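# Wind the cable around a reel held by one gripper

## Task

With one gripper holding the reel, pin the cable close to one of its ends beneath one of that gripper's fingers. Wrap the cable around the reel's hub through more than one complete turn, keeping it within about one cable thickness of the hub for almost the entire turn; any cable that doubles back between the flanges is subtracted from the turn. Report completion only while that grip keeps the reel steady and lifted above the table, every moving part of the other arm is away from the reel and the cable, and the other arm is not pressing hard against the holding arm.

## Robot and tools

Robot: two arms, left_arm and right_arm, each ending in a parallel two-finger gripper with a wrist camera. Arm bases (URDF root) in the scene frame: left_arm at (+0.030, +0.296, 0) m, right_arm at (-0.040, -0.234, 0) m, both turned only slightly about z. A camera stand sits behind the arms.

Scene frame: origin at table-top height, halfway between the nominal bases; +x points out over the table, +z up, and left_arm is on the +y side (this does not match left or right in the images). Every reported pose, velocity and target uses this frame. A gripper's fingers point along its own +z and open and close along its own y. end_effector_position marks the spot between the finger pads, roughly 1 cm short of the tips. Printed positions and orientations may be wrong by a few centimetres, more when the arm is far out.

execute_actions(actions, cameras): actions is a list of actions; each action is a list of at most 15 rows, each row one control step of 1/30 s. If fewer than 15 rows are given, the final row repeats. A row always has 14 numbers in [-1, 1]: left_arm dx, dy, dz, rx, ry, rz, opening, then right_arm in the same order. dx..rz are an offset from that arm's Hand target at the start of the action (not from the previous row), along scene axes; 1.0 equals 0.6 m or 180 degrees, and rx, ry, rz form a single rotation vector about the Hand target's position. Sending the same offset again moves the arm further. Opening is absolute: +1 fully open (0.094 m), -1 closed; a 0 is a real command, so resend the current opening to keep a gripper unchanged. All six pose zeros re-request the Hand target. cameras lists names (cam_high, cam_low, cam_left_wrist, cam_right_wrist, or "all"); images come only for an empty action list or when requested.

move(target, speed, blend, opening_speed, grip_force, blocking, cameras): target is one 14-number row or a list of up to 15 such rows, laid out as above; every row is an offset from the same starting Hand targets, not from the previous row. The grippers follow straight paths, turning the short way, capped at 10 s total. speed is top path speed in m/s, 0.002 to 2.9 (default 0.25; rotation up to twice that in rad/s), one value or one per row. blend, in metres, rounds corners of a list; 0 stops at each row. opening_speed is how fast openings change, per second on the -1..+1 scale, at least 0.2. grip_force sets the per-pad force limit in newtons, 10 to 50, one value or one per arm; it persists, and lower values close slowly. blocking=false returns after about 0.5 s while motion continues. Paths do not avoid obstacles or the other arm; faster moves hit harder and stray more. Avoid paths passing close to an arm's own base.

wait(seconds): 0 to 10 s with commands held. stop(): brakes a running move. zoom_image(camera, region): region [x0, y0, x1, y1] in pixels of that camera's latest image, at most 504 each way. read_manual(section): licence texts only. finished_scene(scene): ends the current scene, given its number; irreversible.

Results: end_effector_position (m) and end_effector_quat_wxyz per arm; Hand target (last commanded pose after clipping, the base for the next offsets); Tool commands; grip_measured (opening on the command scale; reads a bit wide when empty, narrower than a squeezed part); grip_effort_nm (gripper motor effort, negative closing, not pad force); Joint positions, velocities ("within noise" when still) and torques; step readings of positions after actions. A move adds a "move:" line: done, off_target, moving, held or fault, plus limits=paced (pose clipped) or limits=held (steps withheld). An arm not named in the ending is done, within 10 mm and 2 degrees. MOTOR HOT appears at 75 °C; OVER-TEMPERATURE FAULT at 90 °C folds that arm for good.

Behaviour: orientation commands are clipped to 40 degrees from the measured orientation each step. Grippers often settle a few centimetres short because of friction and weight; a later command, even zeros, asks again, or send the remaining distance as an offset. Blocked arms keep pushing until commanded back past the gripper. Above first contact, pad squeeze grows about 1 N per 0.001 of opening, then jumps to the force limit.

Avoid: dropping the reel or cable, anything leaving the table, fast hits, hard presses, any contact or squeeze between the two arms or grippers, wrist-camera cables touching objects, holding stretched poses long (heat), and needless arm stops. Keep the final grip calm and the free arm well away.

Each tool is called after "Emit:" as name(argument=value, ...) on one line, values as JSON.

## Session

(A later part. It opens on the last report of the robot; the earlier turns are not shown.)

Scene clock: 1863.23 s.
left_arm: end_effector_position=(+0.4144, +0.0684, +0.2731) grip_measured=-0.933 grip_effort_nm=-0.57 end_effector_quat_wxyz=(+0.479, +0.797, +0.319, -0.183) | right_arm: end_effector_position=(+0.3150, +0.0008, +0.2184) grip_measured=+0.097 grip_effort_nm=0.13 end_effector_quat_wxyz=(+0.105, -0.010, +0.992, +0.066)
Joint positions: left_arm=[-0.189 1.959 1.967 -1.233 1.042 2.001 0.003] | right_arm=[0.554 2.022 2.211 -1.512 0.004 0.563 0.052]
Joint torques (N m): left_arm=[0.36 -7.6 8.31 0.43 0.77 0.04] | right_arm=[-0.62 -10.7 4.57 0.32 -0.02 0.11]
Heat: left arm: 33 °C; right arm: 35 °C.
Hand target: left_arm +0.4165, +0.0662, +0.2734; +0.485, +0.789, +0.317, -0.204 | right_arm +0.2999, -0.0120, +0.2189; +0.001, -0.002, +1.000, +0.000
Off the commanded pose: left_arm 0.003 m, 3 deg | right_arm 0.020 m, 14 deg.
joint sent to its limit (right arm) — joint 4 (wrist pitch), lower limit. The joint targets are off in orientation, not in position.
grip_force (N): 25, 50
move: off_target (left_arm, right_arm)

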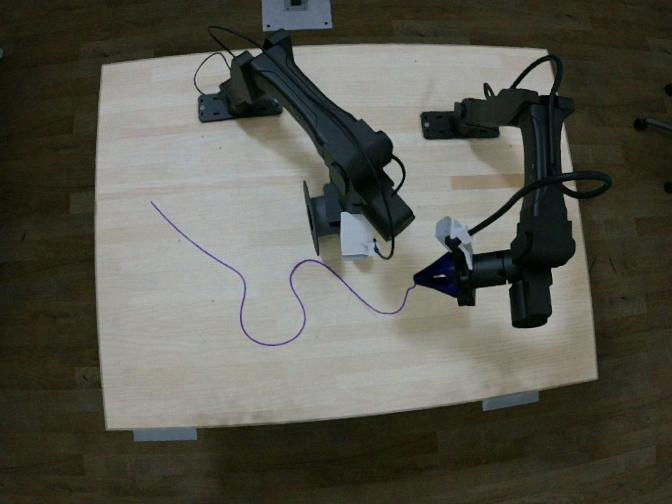

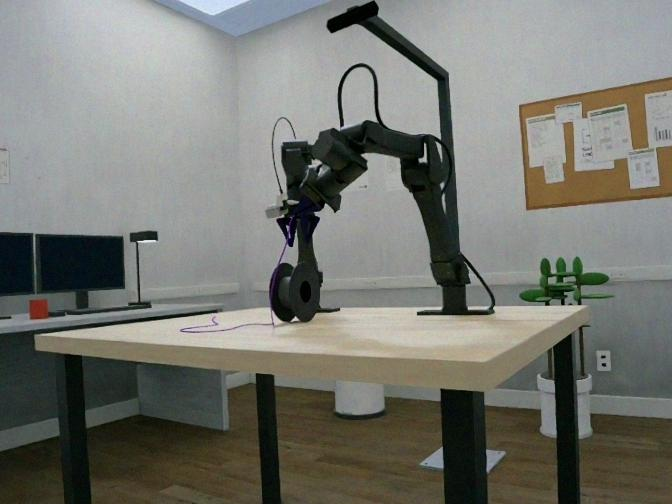

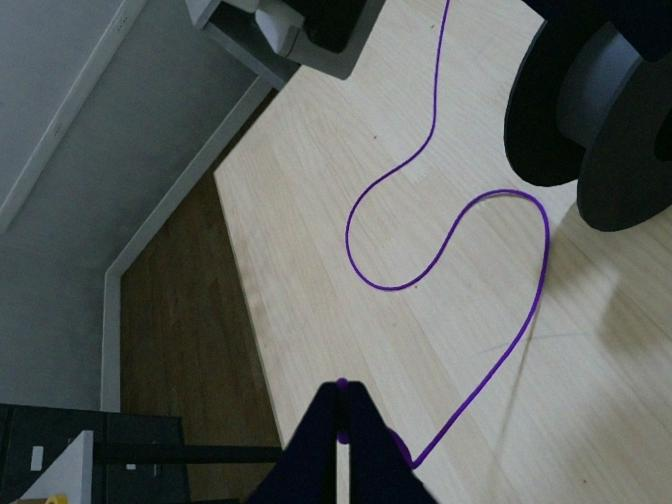

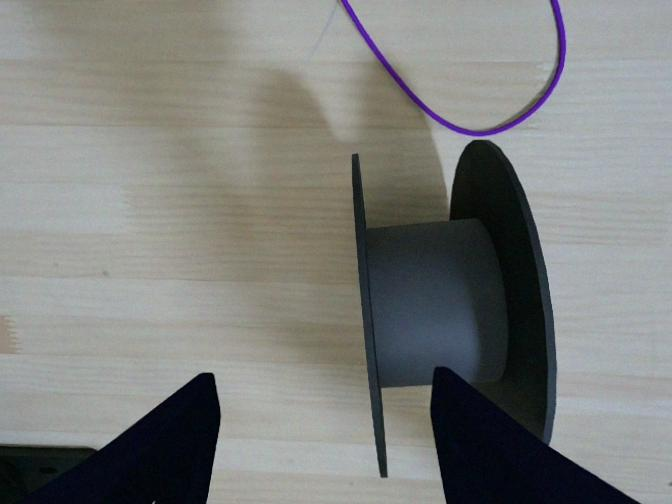

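Emit:
move(target=[0, 0, 0, 0, 0, 0, -1, -0.0115, 0.0033, -0.035, 0, 0, 0.036, 0.1], speed=0.1, cameras=["cam_right_wrist"])

Scene clock: 1883.83 s.
left_arm: end_effector_position=(+0.4143, +0.0684, +0.2730) grip_measured=-0.933 grip_effort_nm=-0.57 end_effector_quat_wxyz=(+0.479, +0.797, +0.319, -0.184) | right_arm: end_effector_position=(+0.3096, -0.0024, +0.2058) grip_measured=+0.097 grip_effort_nm=0.13 end_effector_quat_wxyz=(+0.089, -0.051, +0.993, +0.051)
Joint positions: left_arm=[-0.189 1.959 1.967 -1.234 1.042 2.001 0.003] | right_arm=[0.554 2.022 2.168 -1.512 0.002 0.481 0.052]
Joint torques (N m): left_arm=[0.36 -7.58 8.34 0.46 0.77 0.03] | right_arm=[0.53 -8.99 4.53 0.22 -0.01 -0.06]
Heat: left arm: 36 °C; right arm: 35 °C.
Hand target: left_arm +0.4165, +0.0662, +0.2734; +0.485, +0.789, +0.317, -0.204 | right_arm +0.2930, -0.0100, +0.1979; +0.001, -0.059, +0.998, +0.000
Off the commanded pose: left_arm 0.003 m, 3 deg | right_arm 0.020 m, 12 deg.
joint sent to its limit (right arm) — joint 4 (wrist pitch), lower limit. The joint targets are off in orientation, not in position.
grip_force (N): 25, 50
move: off_target (left_arm, right_arm)
Images, in order (width x height): cam_right_wrist 672x504.

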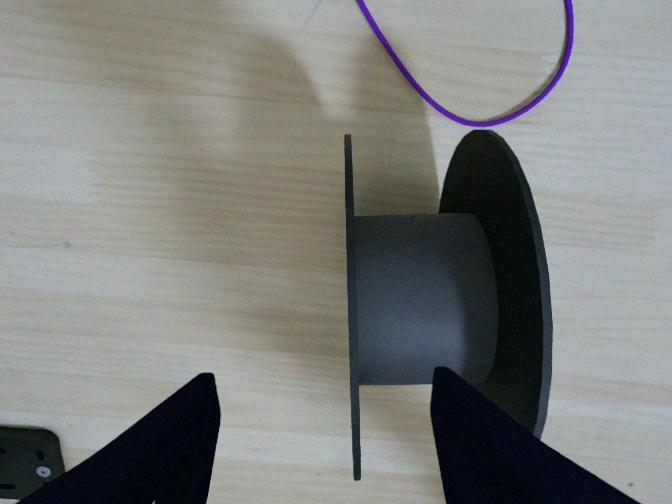

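Emit:
move(target=[[0, 0, 0, 0, 0, 0, -1, -0.005, -0.006, -0.078, 0, 0, 0, 0.1], [0, 0, 0, 0, 0, 0, -1, -0.005, -0.006, -0.078, 0, 0, 0, -1]], speed=[0.1, 0.1], grip_force=[25, 40], cameras=["cam_right_wrist", "cam_low"])

Scene clock: 1894.77 s.
left_arm: end_effector_position=(+0.4143, +0.0684, +0.2730) grip_measured=-0.933 grip_effort_nm=-0.57 end_effector_quat_wxyz=(+0.479, +0.797, +0.319, -0.184) | right_arm: end_effector_position=(+0.2996, -0.0080, +0.1599) grip_measured=-0.912 grip_effort_nm=-0.82 end_effector_quat_wxyz=(+0.026, -0.054, +0.998, +0.016)
Joint positions: left_arm=[-0.189 1.959 1.967 -1.234 1.042 2.001 0.003] | right_arm=[0.554 2.077 2.08 -1.512 -0.002 0.475 0.004]
Joint torques (N m): left_arm=[0.38 -7.58 8.32 0.46 0.78 0.03] | right_arm=[0.21 -8.66 4.63 0.2 0.03 -0.03]
Heat: left arm: 36 °C; right arm: 35 °C.
Hand target: left_arm +0.4165, +0.0662, +0.2734; +0.485, +0.789, +0.317, -0.204 | right_arm +0.2900, -0.0136, +0.1511; +0.001, -0.059, +0.998, +0.000
Off the commanded pose: left_arm 0.003 m, 3 deg | right_arm 0.014 m, 3 deg.
grip_force (N): 25, 40
move: off_target (left_arm, right_arm); target 2's new opening was sent with right_arm's hand 0.014 m and 3 deg from that target
Images, in order (width x height): cam_low 672x504, cam_right_wrist 672x504.

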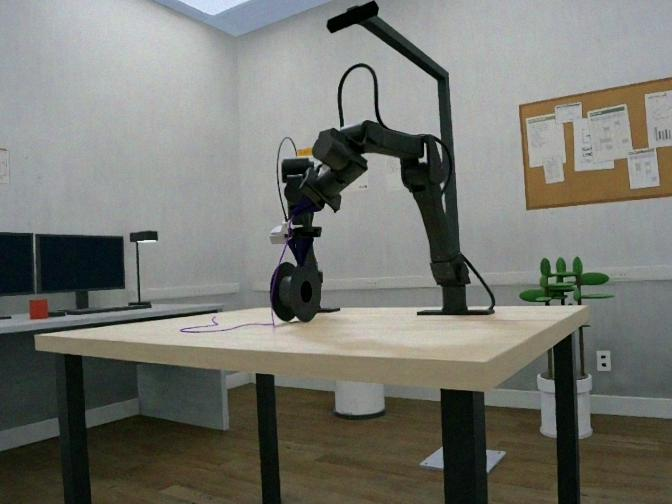

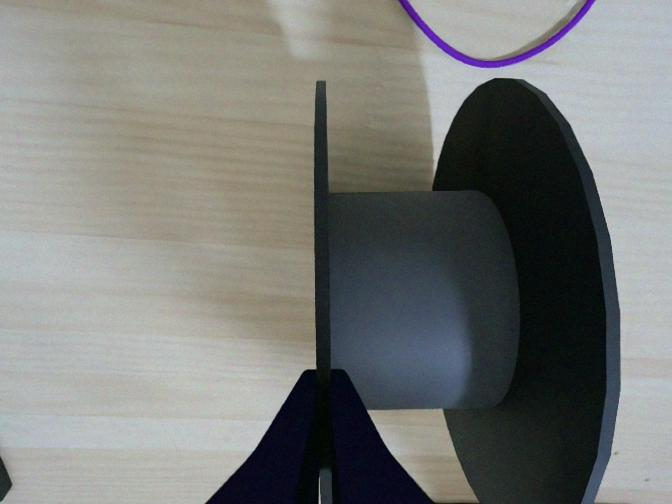

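Emit:
move(target=[[0, 0, 0, 0, 0, 0, -1, 0, 0, 0.12, 0, 0, 0, -1], [0, 0, 0, 0, 0, 0, -1, 0.008, -0.06, 0.115, 0.499, 0.03, -0.029, -1]], speed=0.2, blend=[0.01, 0], cameras=["all"])

Scene clock: 1916.53 s.
left_arm: end_effector_position=(+0.4143, +0.0684, +0.2730) grip_measured=-0.933 grip_effort_nm=-0.57 end_effector_quat_wxyz=(+0.479, +0.797, +0.319, -0.184) | right_arm: end_effector_position=(+0.2973, -0.0489, +0.2111) grip_measured=-0.913 grip_effort_nm=-0.85 end_effector_quat_wxyz=(+0.005, -0.011, +0.734, +0.679)
Joint positions: left_arm=[-0.189 1.959 1.967 -1.234 1.042 2.001 0.003] | right_arm=[-0.017 1.854 1.304 -0.951 -1.493 0.047 0.004]
Joint torques (N m): left_arm=[0.38 -7.57 8.34 0.46 0.77 0.03] | right_arm=[-0.42 -7.58 4.62 0.56 -1.16 0.07]
Heat: left arm: 37 °C; right arm: 35 °C.
Hand target: left_arm +0.4165, +0.0662, +0.2734; +0.485, +0.789, +0.317, -0.204 | right_arm +0.2948, -0.0496, +0.2202; -0.001, +0.000, +0.707, +0.707
Off the commanded pose: left_arm 0.003 m, 3 deg | right_arm 0.009 m, 5 deg.
grip_force (N): 25, 40
move: off_target (left_arm, right_arm)

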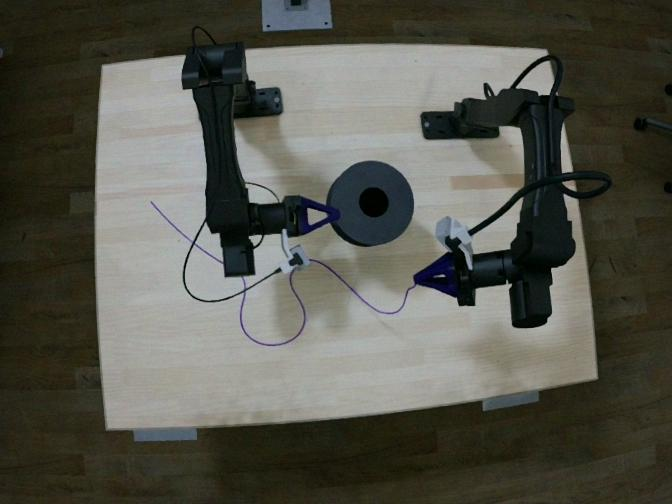

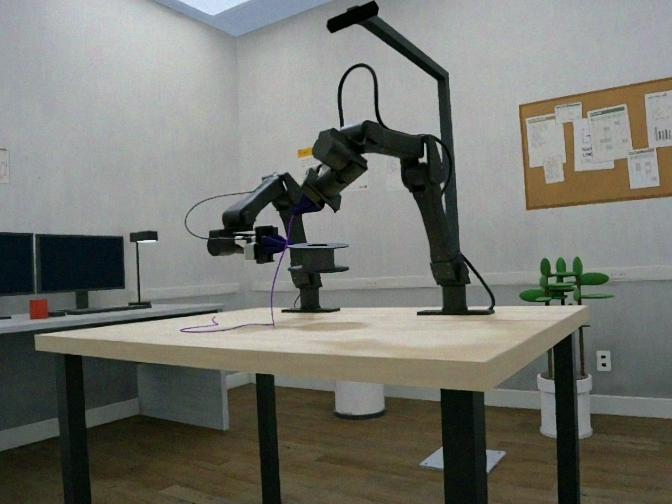

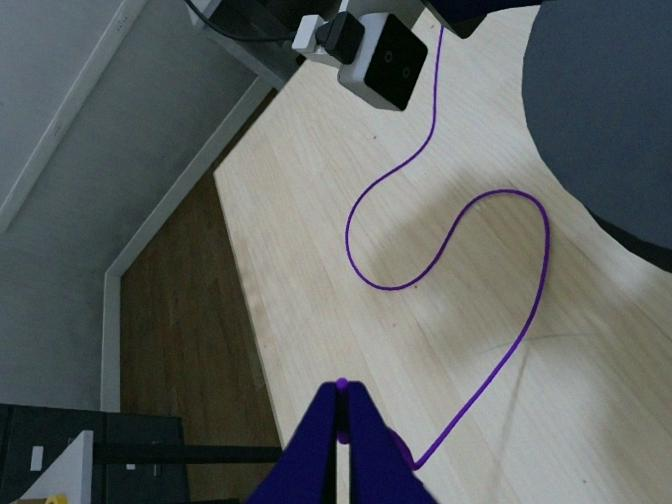

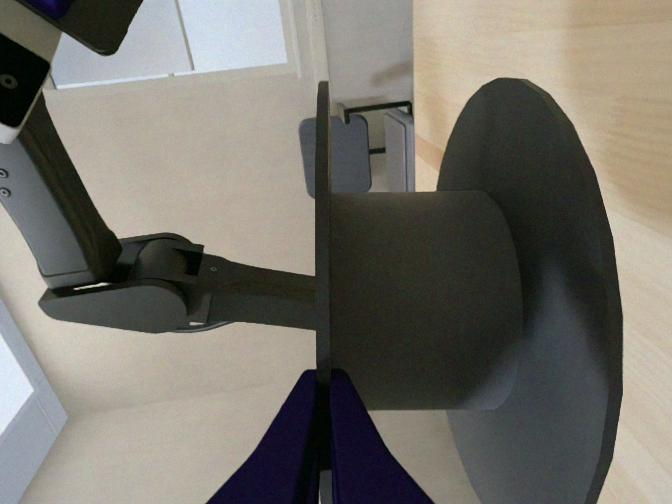

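Emit:
move(target=[[0, 0, 0, 0, 0, 0, -1, 0, 0, -0.2, 0, 0, 0, -1], [0, 0, 0, 0, 0, 0, -1, 0, 0, -0.245, 0, 0, 0, -1]], speed=[0.12, 0.03], cameras=["cam_low", "cam_high", "cam_right_wrist"])

Scene clock: 1930.53 s.
left_arm: end_effector_position=(+0.4143, +0.0684, +0.2730) grip_measured=-0.933 grip_effort_nm=-0.57 end_effector_quat_wxyz=(+0.479, +0.797, +0.319, -0.184) | right_arm: end_effector_position=(+0.2977, -0.0485, +0.0740) grip_measured=-0.913 grip_effort_nm=-0.85 end_effector_quat_wxyz=(+0.006, -0.017, +0.719, +0.695)
Joint positions: left_arm=[-0.189 1.959 1.967 -1.234 1.042 2.001 0.003] | right_arm=[-0.017 2.185 1.125 -0.564 -1.538 -0.085 0.004]
Joint torques (N m): left_arm=[0.36 -7.58 8.32 0.46 0.77 0.03] | right_arm=[-0.38 -7.72 3.34 0.39 -0.77 0.09]
Heat: left arm: 37 °C; right arm: 34 °C.
Hand target: left_arm +0.4165, +0.0662, +0.2734; +0.485, +0.789, +0.317, -0.204 | right_arm +0.2947, -0.0496, +0.0732; -0.001, +0.000, +0.707, +0.707
Off the commanded pose: left_arm 0.003 m, 3 deg | right_arm 0.003 m, 3 deg.
grip_force (N): 25, 40
move: off_target (left_arm, right_arm)
Images, in order (width x height): cam_high 672x504, cam_low 672x504, cam_right_wrist 672x504.

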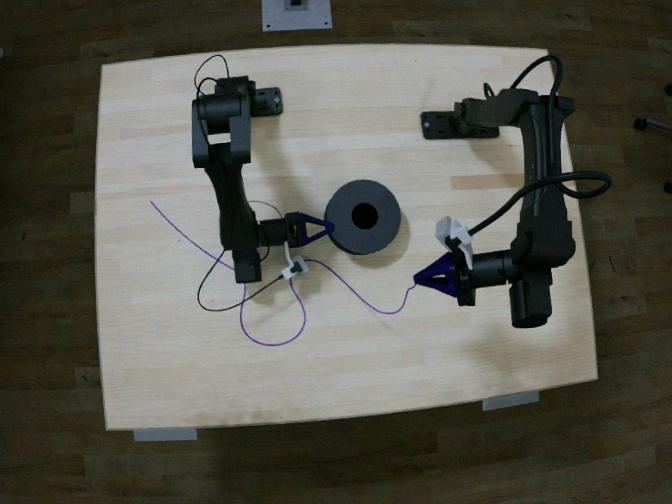

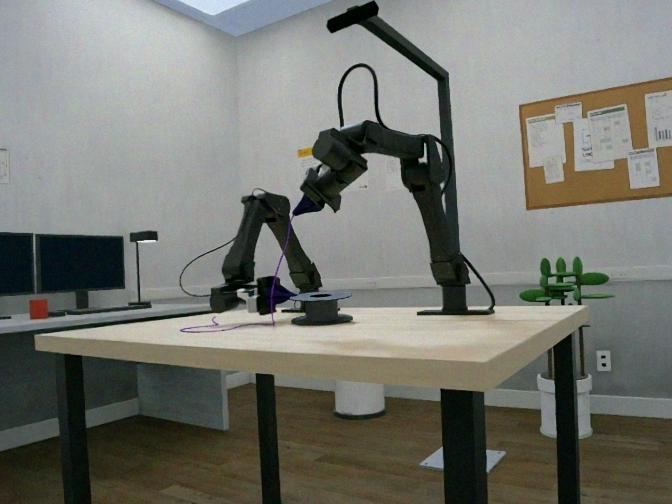

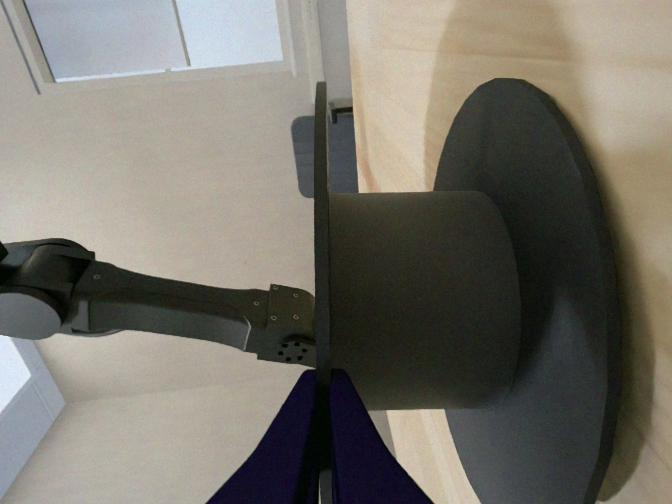

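Emit:
move(target=[0, 0, 0, 0, 0, 0, -1, 0, 0, -0.018, 0, 0, 0, -1], speed=0.03, cameras=["cam_low", "cam_right_wrist"])

Scene clock: 1934.20 s.
left_arm: end_effector_position=(+0.4143, +0.0684, +0.2730) grip_measured=-0.933 grip_effort_nm=-0.57 end_effector_quat_wxyz=(+0.479, +0.797, +0.319, -0.184) | right_arm: end_effector_position=(+0.2991, -0.0484, +0.0699) grip_measured=-0.913 grip_effort_nm=-0.85 end_effector_quat_wxyz=(+0.009, -0.018, +0.709, +0.705)
Joint positions: left_arm=[-0.189 1.959 1.967 -1.234 1.042 2.001 0.003] | right_arm=[-0.017 2.212 1.125 -0.531 -1.565 -0.085 0.004]
Joint torques (N m): left_arm=[0.38 -7.57 8.34 0.46 0.77 0.03] | right_arm=[-0.39 -7.43 3.03 0.37 -0.55 0.05]
Heat: left arm: 37 °C; right arm: 34 °C.
Hand target: left_arm +0.4165, +0.0662, +0.2734; +0.485, +0.789, +0.317, -0.204 | right_arm +0.2947, -0.0496, +0.0624; -0.001, +0.000, +0.707, +0.707
Off the commanded pose: left_arm 0.003 m, 3 deg | right_arm 0.009 m, 2 deg.
grip_force (N): 25, 40
move: off_target (left_arm)
Images, in order (width x height): cam_low 672x504, cam_right_wrist 672x504.

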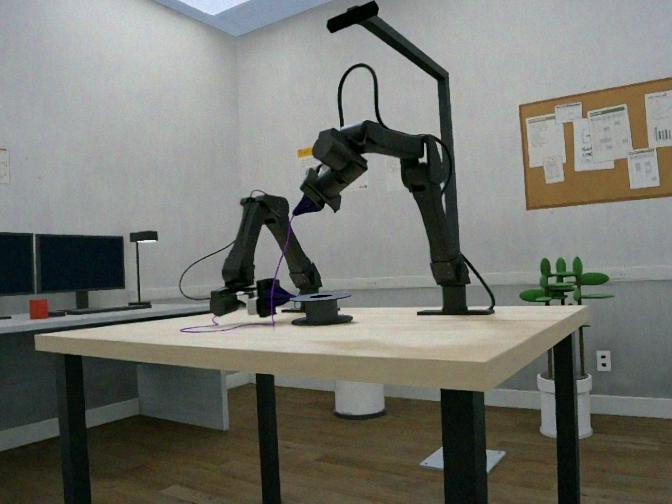

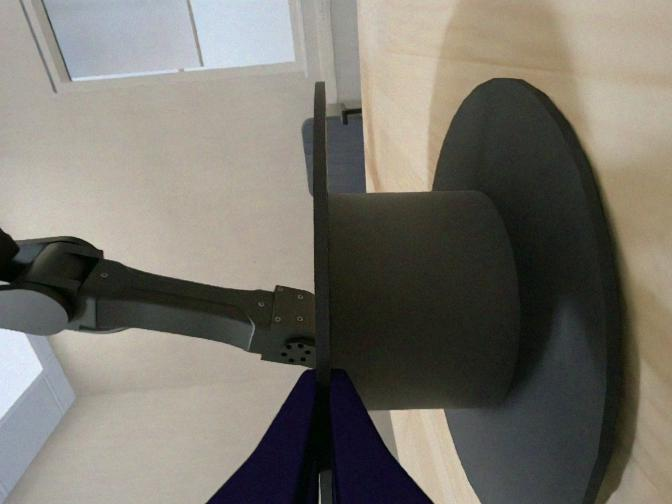

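Emit:
move(target=[[0, 0, 0, 0, 0, 0, -1, 0, 0, 0.004, 0, 0, 0, 0.49], [0, 0, 0, 0, 0, 0, -1, 0, -0.167, 0.004, 0, 0, -0.111, 0.49], [0, 0, 0, 0, 0, 0, -1, -0.03, -0.2, 0.12, 0, 0, -0.111, 0.49]], speed=[0.1, 0.1, 0.2], blend=[0, 0.01, 0], grip_force=[25, 50], cameras=["cam_high", "cam_low", "cam_right_wrist"])

Scene clock: 2023.00 s.
left_arm: end_effector_position=(+0.4143, +0.0684, +0.2730) grip_measured=-0.933 grip_effort_nm=-0.57 end_effector_quat_wxyz=(+0.479, +0.797, +0.319, -0.184) | right_arm: end_effector_position=(+0.2818, -0.1694, +0.1329) grip_measured=+0.487 grip_effort_nm=0.14 end_effector_quat_wxyz=(+0.146, +0.126, +0.699, +0.689)
Joint positions: left_arm=[-0.189 1.959 1.967 -1.234 1.042 2.001 0.003] | right_arm=[-0.417 1.831 0.857 -0.615 -1.562 -0.049 0.07]
Joint torques (N m): left_arm=[0.38 -7.6 8.34 0.46 0.77 0.03] | right_arm=[-0.46 -7.3 3.58 0.16 -0.55 0.04]
Heat: left arm: 38 °C; right arm: 32 °C.
Hand target: left_arm +0.4165, +0.0662, +0.2734; +0.485, +0.789, +0.317, -0.204 | right_arm +0.2767, -0.1695, +0.1343; +0.122, +0.123, +0.697, +0.696
Off the commanded pose: left_arm 0.003 m, 3 deg | right_arm 0.005 m, 3 deg.
grip_force (N): 25, 50
move: off_target (left_arm, right_arm)
Images, in order (width x height): cam_high 672x504, cam_low 672x504, cam_right_wrist 672x504.

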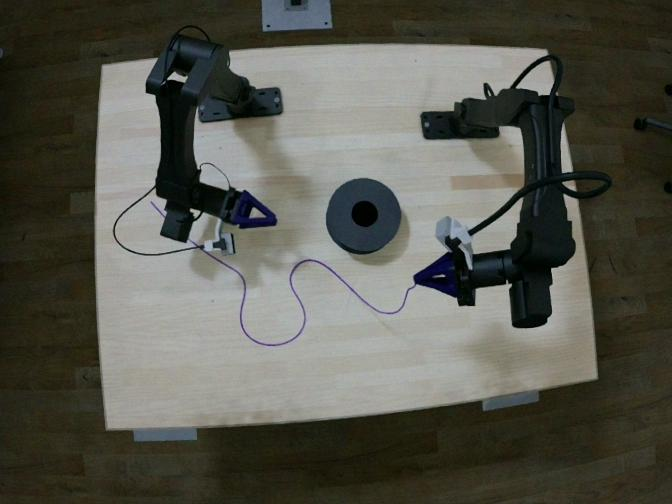

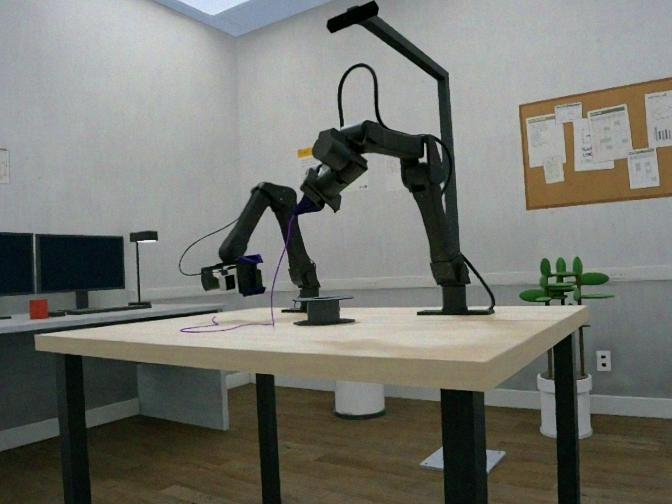

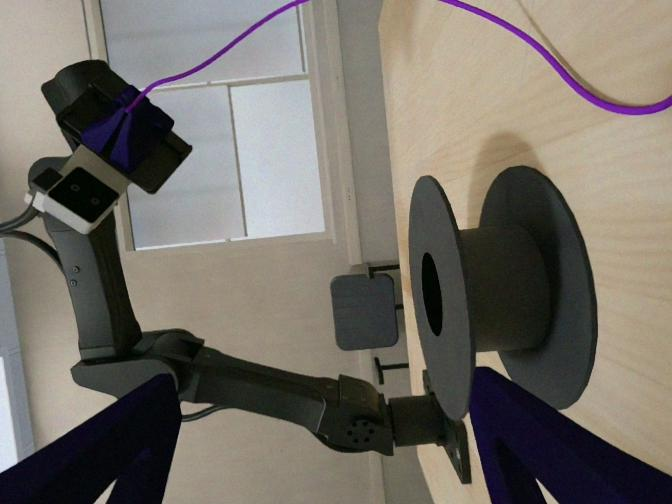

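Emit:
move(target=[[-0.011, -0.21, -0.189, 0.1809, -0.1191, -0.1057, -1, 0, 0, 0, 0, 0, 0, 0.49], [-0.094, -0.302, -0.306, 0.1809, -0.1191, -0.1057, -1, 0, 0, 0, 0, 0, 0, 0.49], [-0.261, -0.324, -0.325, 0.1809, -0.1191, -0.1057, -1, 0, 0, 0, 0, 0, 0, 0.49]], speed=0.15, blend=[0.02, 0.02, 0], cameras=["all"])

Scene clock: 2036.80 s.
left_arm: end_effector_position=(+0.2591, -0.1284, +0.0619) grip_measured=-0.933 grip_effort_nm=-0.58 end_effector_quat_wxyz=(+0.238, +0.961, +0.132, -0.041) | right_arm: end_effector_position=(+0.2818, -0.1694, +0.1329) grip_measured=+0.487 grip_effort_nm=0.13 end_effector_quat_wxyz=(+0.146, +0.126, +0.699, +0.689)
Joint positions: left_arm=[-0.983 2.046 1.534 -0.655 0.28 1.837 0.003] | right_arm=[-0.417 1.831 0.857 -0.615 -1.562 -0.048 0.07]
Joint torques (N m): left_arm=[0.31 -14.76 5 0.89 0.14 -0.08] | right_arm=[-0.47 -7.36 3.51 0.17 -0.53 0.05]
Heat: left arm: 38 °C; right arm: 32 °C.
Hand target: left_arm +0.2600, -0.1281, +0.0784; +0.256, +0.957, +0.135, -0.036 | right_arm +0.2767, -0.1695, +0.1343; +0.122, +0.123, +0.697, +0.696
Off the commanded pose: left_arm 0.017 m, 2 deg | right_arm 0.005 m, 3 deg.
grip_force (N): 25, 50
move: off_target (left_arm, right_arm)

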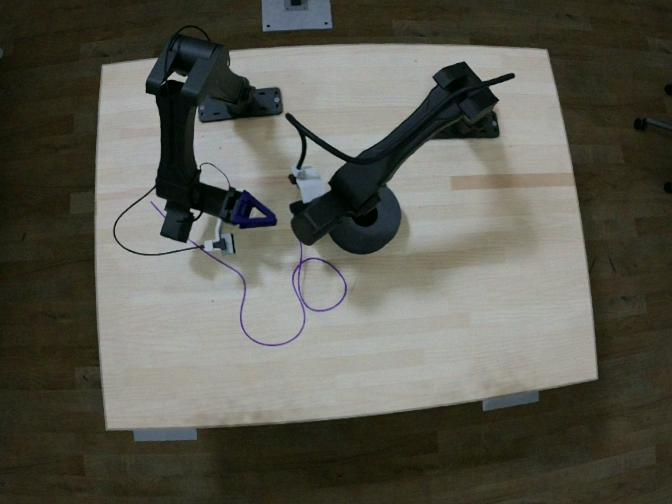

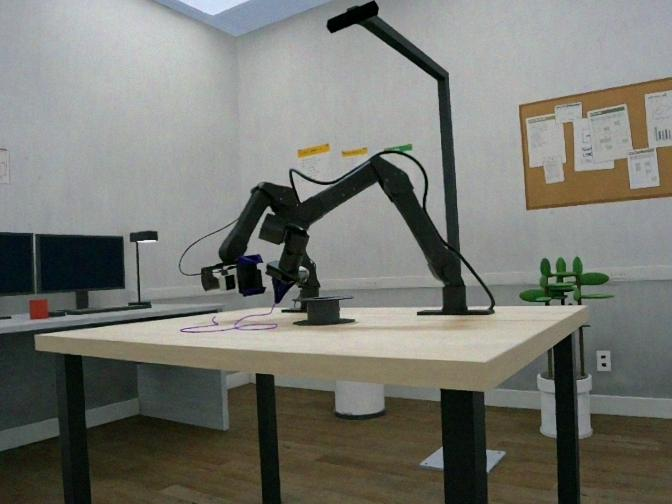

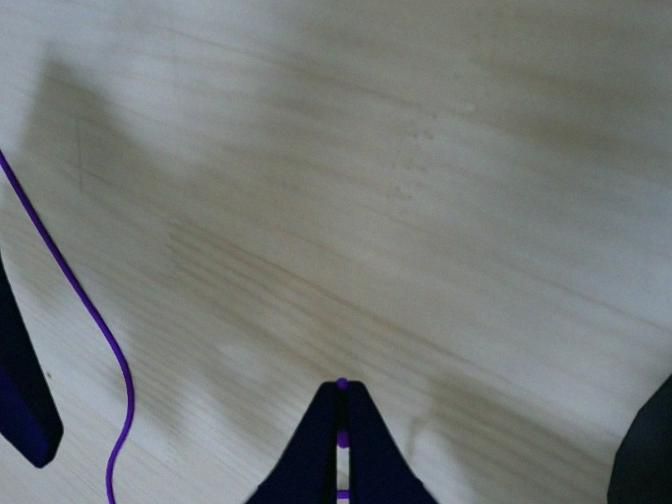

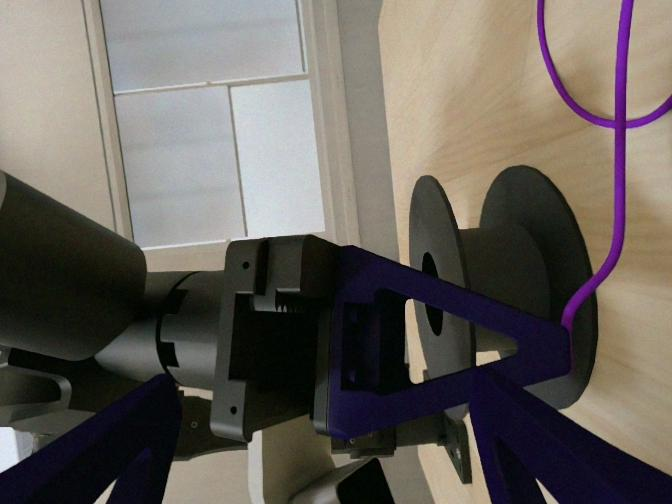

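Emit:
move(target=[[0, 0, 0.03, 0, 0, 0, -1, 0, 0, 0, 0, 0, 0, 0.49], [-0.158, 0.005, 0.03, 0, -0.0444, -0.077, -1, 0, 0, 0, 0, 0, 0, 0.49], [-0.158, 0.08, 0.03, 0, -0.0444, -0.077, -1, 0, 0, 0, 0, 0, 0, 0.49]], speed=0.12, blend=[0.005, 0.01, 0], cameras=["all"])

Scene clock: 2060.60 s.
left_arm: end_effector_position=(+0.1678, -0.0808, +0.0869) grip_measured=-0.933 grip_effort_nm=-0.58 end_effector_quat_wxyz=(+0.242, +0.970, +0.005, +0.002) | right_arm: end_effector_position=(+0.2818, -0.1694, +0.1329) grip_measured=+0.487 grip_effort_nm=0.13 end_effector_quat_wxyz=(+0.146, +0.126, +0.699, +0.689)
Joint positions: left_arm=[-1.144 1.683 1.155 -0.589 0.194 1.95 0.003] | right_arm=[-0.417 1.831 0.857 -0.615 -1.562 -0.048 0.07]
Joint torques (N m): left_arm=[0.28 -10.74 5 0.98 0.24 0.04] | right_arm=[-0.49 -7.35 3.56 0.17 -0.55 0.03]
Heat: left arm: 35 °C; right arm: 32 °C.
Hand target: left_arm +0.1653, -0.0801, +0.0964; +0.259, +0.966, +0.000, +0.000 | right_arm +0.2767, -0.1695, +0.1343; +0.122, +0.123, +0.697, +0.696
Off the commanded pose: left_arm 0.010 m, 2 deg | right_arm 0.005 m, 3 deg.
grip_force (N): 25, 50
move: off_target (right_arm)

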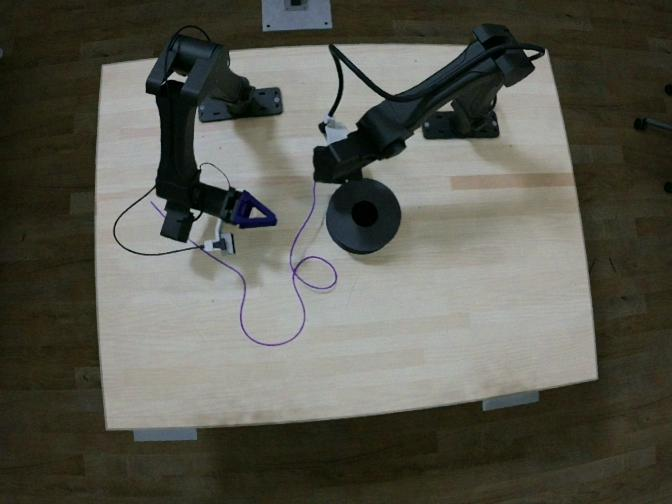

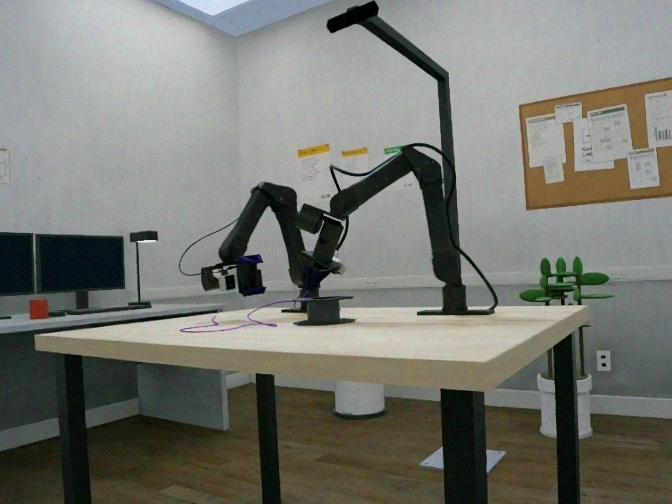

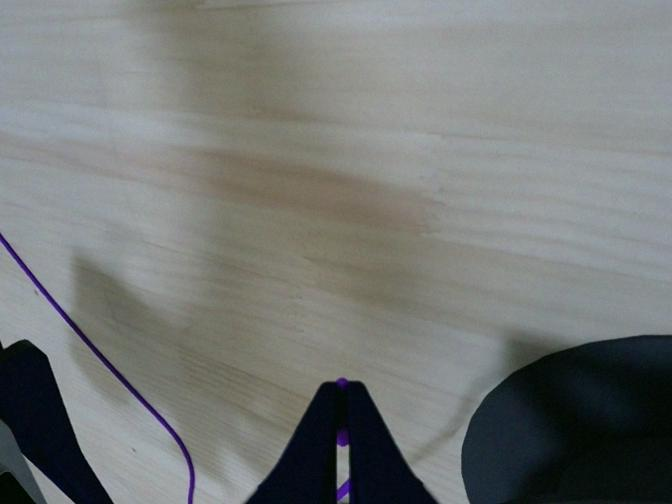

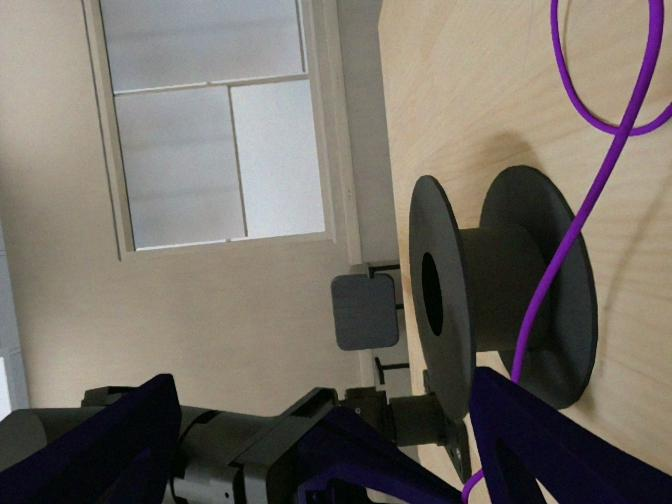

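Emit:
move(target=[[0.011, -0.067, -0.008, 0, 0, 0, -1, 0, 0, 0, 0, 0, 0, 0.49], [0.161, -0.083, -0.008, 0, 0.0278, 0.0481, -1, 0, 0, 0, 0, 0, 0, 0.49], [0.328, -0.042, -0.008, 0, 0.0556, 0.0962, -1, 0, 0, 0, 0, 0, 0, 0.49], [0.403, 0.108, -0.008, 0, 0.0556, 0.0962, -1, 0, 0, 0, 0, 0, 0, 0.49]], speed=0.15, blend=[0.01, 0.02, 0.03, 0], cameras=["all"])

Scene clock: 2201.57 s.
left_arm: end_effector_position=(+0.4161, -0.0134, +0.0813) grip_measured=-0.933 grip_effort_nm=-0.57 end_effector_quat_wxyz=(+0.245, +0.943, +0.222, -0.023) | right_arm: end_effector_position=(+0.2818, -0.1694, +0.1329) grip_measured=+0.487 grip_effort_nm=0.13 end_effector_quat_wxyz=(+0.146, +0.126, +0.699, +0.689)
Joint positions: left_arm=[-0.55 2.146 1.771 -0.867 0.381 2.074 0.003] | right_arm=[-0.417 1.831 0.857 -0.615 -1.562 -0.048 0.07]
Joint torques (N m): left_arm=[-0.4 -14.38 5.09 0.57 0.42 0.07] | right_arm=[-0.49 -7.36 3.48 0.16 -0.55 0.04]
Heat: left arm: 36 °C; right arm: 31 °C.
Hand target: left_arm +0.4070, -0.0155, +0.0918; +0.255, +0.951, +0.168, -0.045 | right_arm +0.2767, -0.1695, +0.1343; +0.122, +0.123, +0.697, +0.696
Off the commanded pose: left_arm 0.014 m, 7 deg | right_arm 0.005 m, 3 deg.
joint sent to its limit (left arm) — joint 6 (wrist roll), upper limit. The joint targets are off in orientation, not in position.
grip_force (N): 25, 50
move: off_target (left_arm, right_arm)

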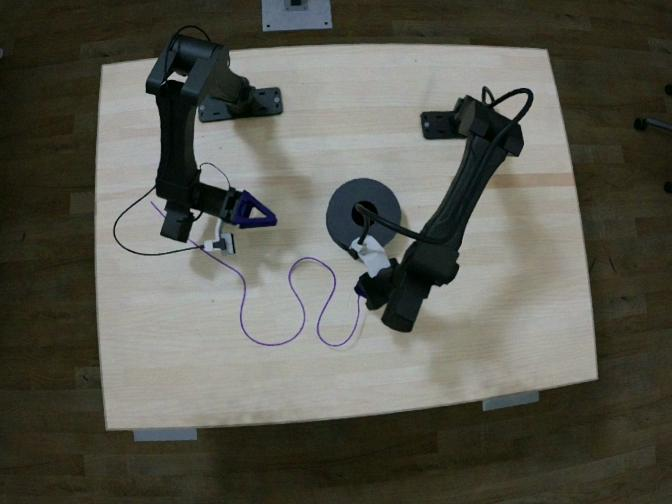

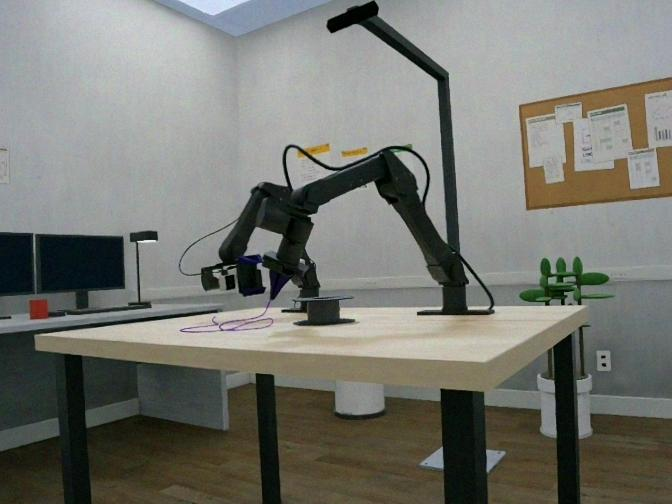

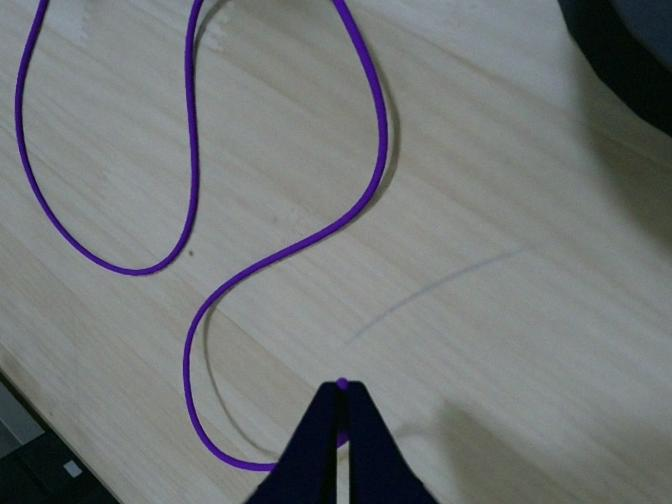

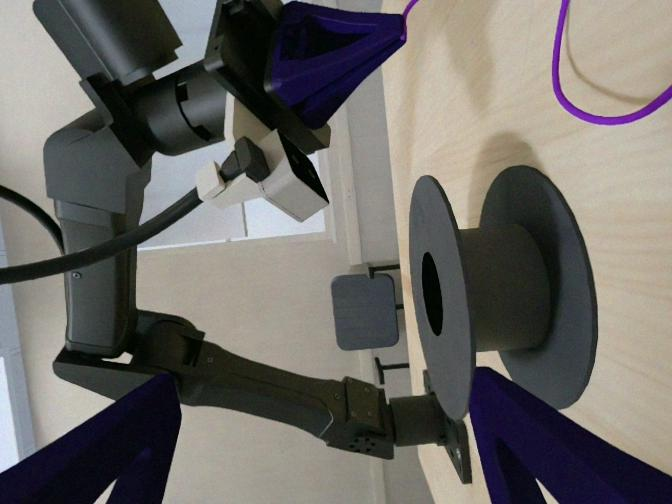

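Emit:
move(target=[[-0.042, 0.193, -0.005, 0, 0.0778, 0.1347, -1, 0, 0, 0, 0, 0, 0, 0.49], [-0.225, 0.284, -0.005, 0, 0.0778, 0.1347, -1, 0, 0, 0, 0, 0, 0, 0.49], [-0.408, 0.234, -0.005, 0, 0.0694, 0.1203, -1, 0, 0, 0, 0, 0, 0, 0.49]], speed=0.15, blend=[0.03, 0.03, 0], cameras=["all"])

Scene clock: 2226.97 s.
left_arm: end_effector_position=(+0.1658, +0.1258, +0.0895) grip_measured=-0.933 grip_effort_nm=-0.57 end_effector_quat_wxyz=(+0.234, +0.894, +0.370, -0.096) | right_arm: end_effector_position=(+0.2818, -0.1694, +0.1329) grip_measured=+0.487 grip_effort_nm=0.13 end_effector_quat_wxyz=(+0.146, +0.126, +0.699, +0.689)
Joint positions: left_arm=[-0.558 1.048 0.676 -0.911 0.429 1.745 0.003] | right_arm=[-0.417 1.831 0.857 -0.615 -1.562 -0.048 0.07]
Joint torques (N m): left_arm=[-0.46 -3.14 4.92 0.72 0.33 -0.07] | right_arm=[-0.47 -7.36 3.52 0.17 -0.53 0.03]
Heat: left arm: 36 °C; right arm: 31 °C.
Hand target: left_arm +0.1622, +0.1250, +0.0888; +0.239, +0.892, +0.370, -0.099 | right_arm +0.2767, -0.1695, +0.1343; +0.122, +0.123, +0.697, +0.696
Off the commanded pose: left_arm 0.004 m, 1 deg | right_arm 0.005 m, 3 deg.
grip_force (N): 25, 50
move: off_target (right_arm)

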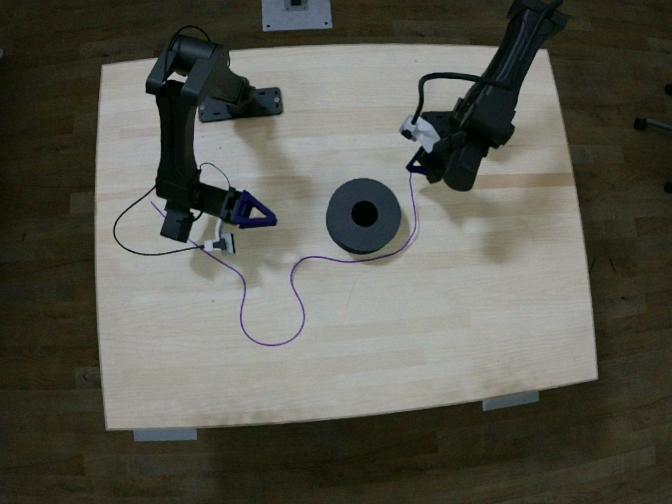

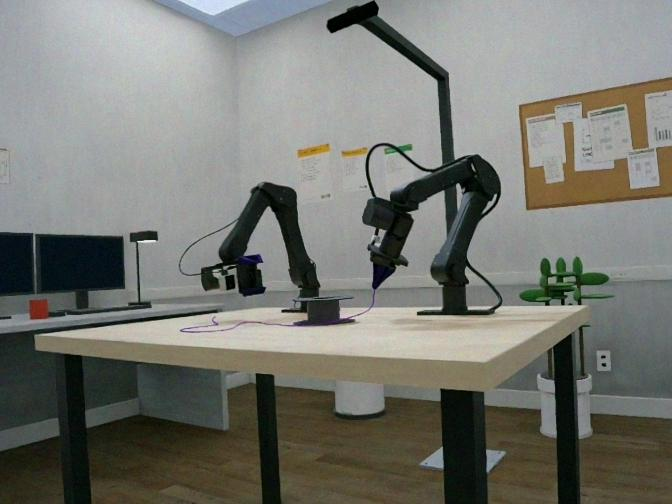

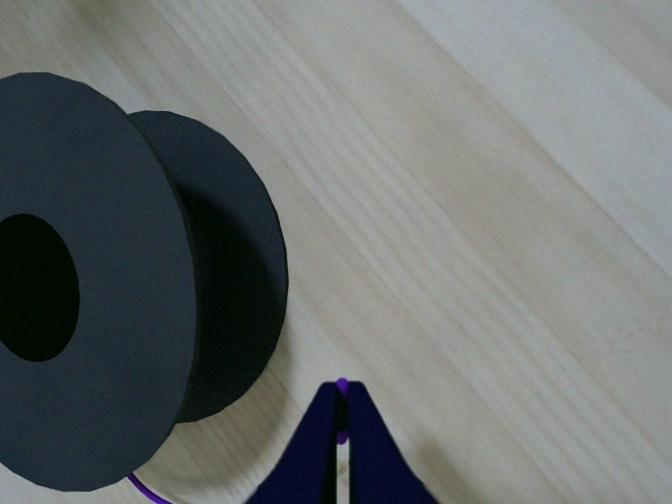

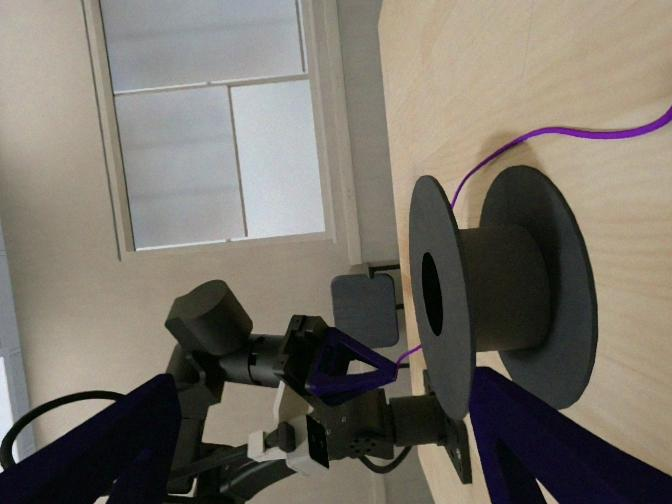

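Emit:
move(target=[[-0.052, -0.185, 0, 0, 0.0417, 0.0722, -1, -0.083, -0.133, 0.083, 0, 0, -0.111, 0.49], [-0.005, -0.325, 0, 0, 0.1667, 0.2887, -1, -0.083, -0.133, 0.083, 0, 0, -0.111, 0.49]], speed=0.15, blend=[0.03, 0], cameras=["all"])

Scene clock: 2252.00 s.
left_arm: end_effector_position=(+0.1551, -0.0573, +0.0829) grip_measured=-0.933 grip_effort_nm=-0.57 end_effector_quat_wxyz=(+0.144, +0.589, +0.770, -0.200) | right_arm: end_effector_position=(+0.2321, -0.2511, +0.1826) grip_measured=+0.487 grip_effort_nm=0.13 end_effector_quat_wxyz=(+0.278, +0.267, +0.659, +0.646)
Joint positions: left_arm=[-1.137 1.592 1.038 -0.566 0.219 0.127 0.003] | right_arm=[-0.82 1.423 0.663 -0.759 -1.561 0.031 0.07]
Joint torques (N m): left_arm=[-0.65 -5.42 8.84 1.07 0.04 -0.11] | right_arm=[-0.68 -4.81 4.23 0.22 -0.59 -0.03]
Heat: left arm: 34 °C; right arm: 31 °C.
Hand target: left_arm +0.1593, -0.0699, +0.0887; +0.157, +0.588, +0.766, -0.205 | right_arm +0.2269, -0.2494, +0.1841; +0.241, +0.242, +0.665, +0.665
Off the commanded pose: left_arm 0.015 m, 2 deg | right_arm 0.006 m, 6 deg.
grip_force (N): 25, 50
move: off_target (left_arm, right_arm)

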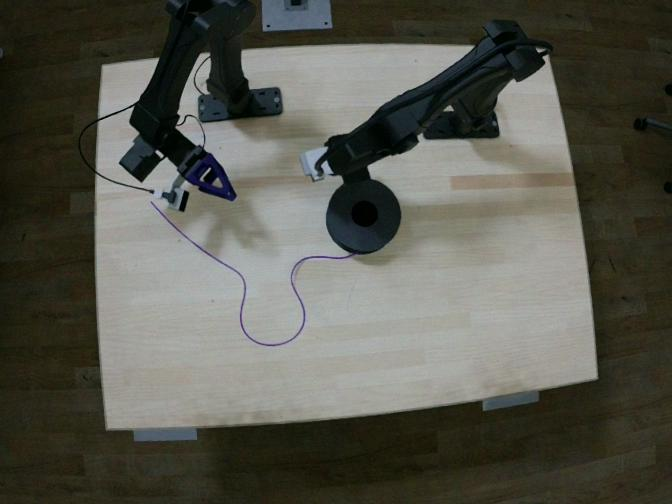

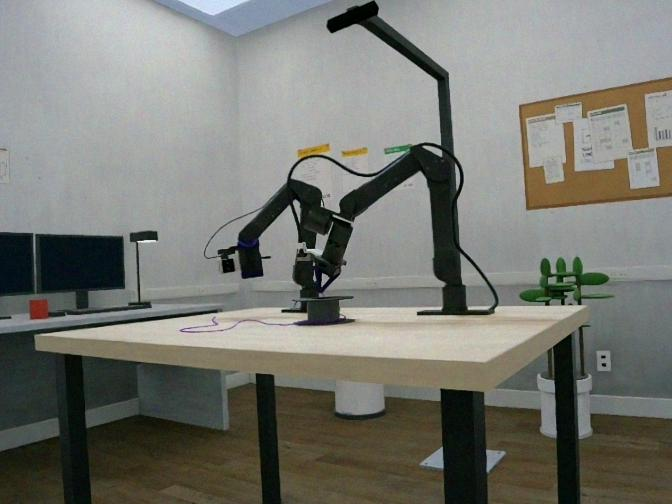

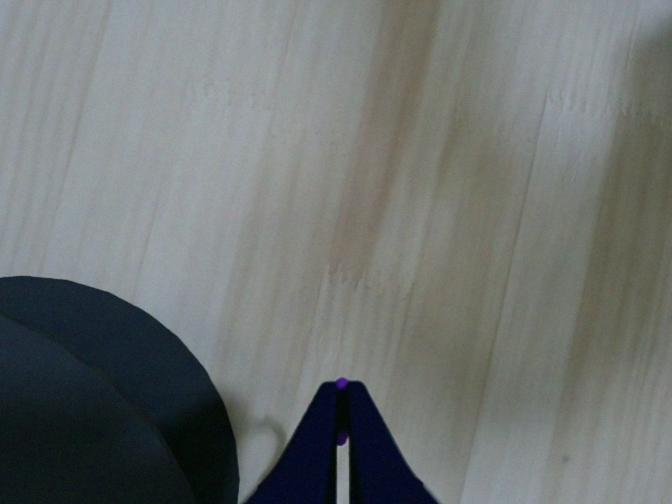

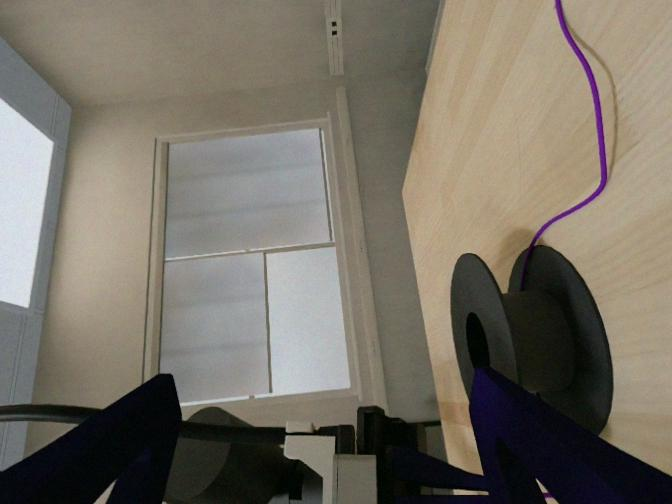

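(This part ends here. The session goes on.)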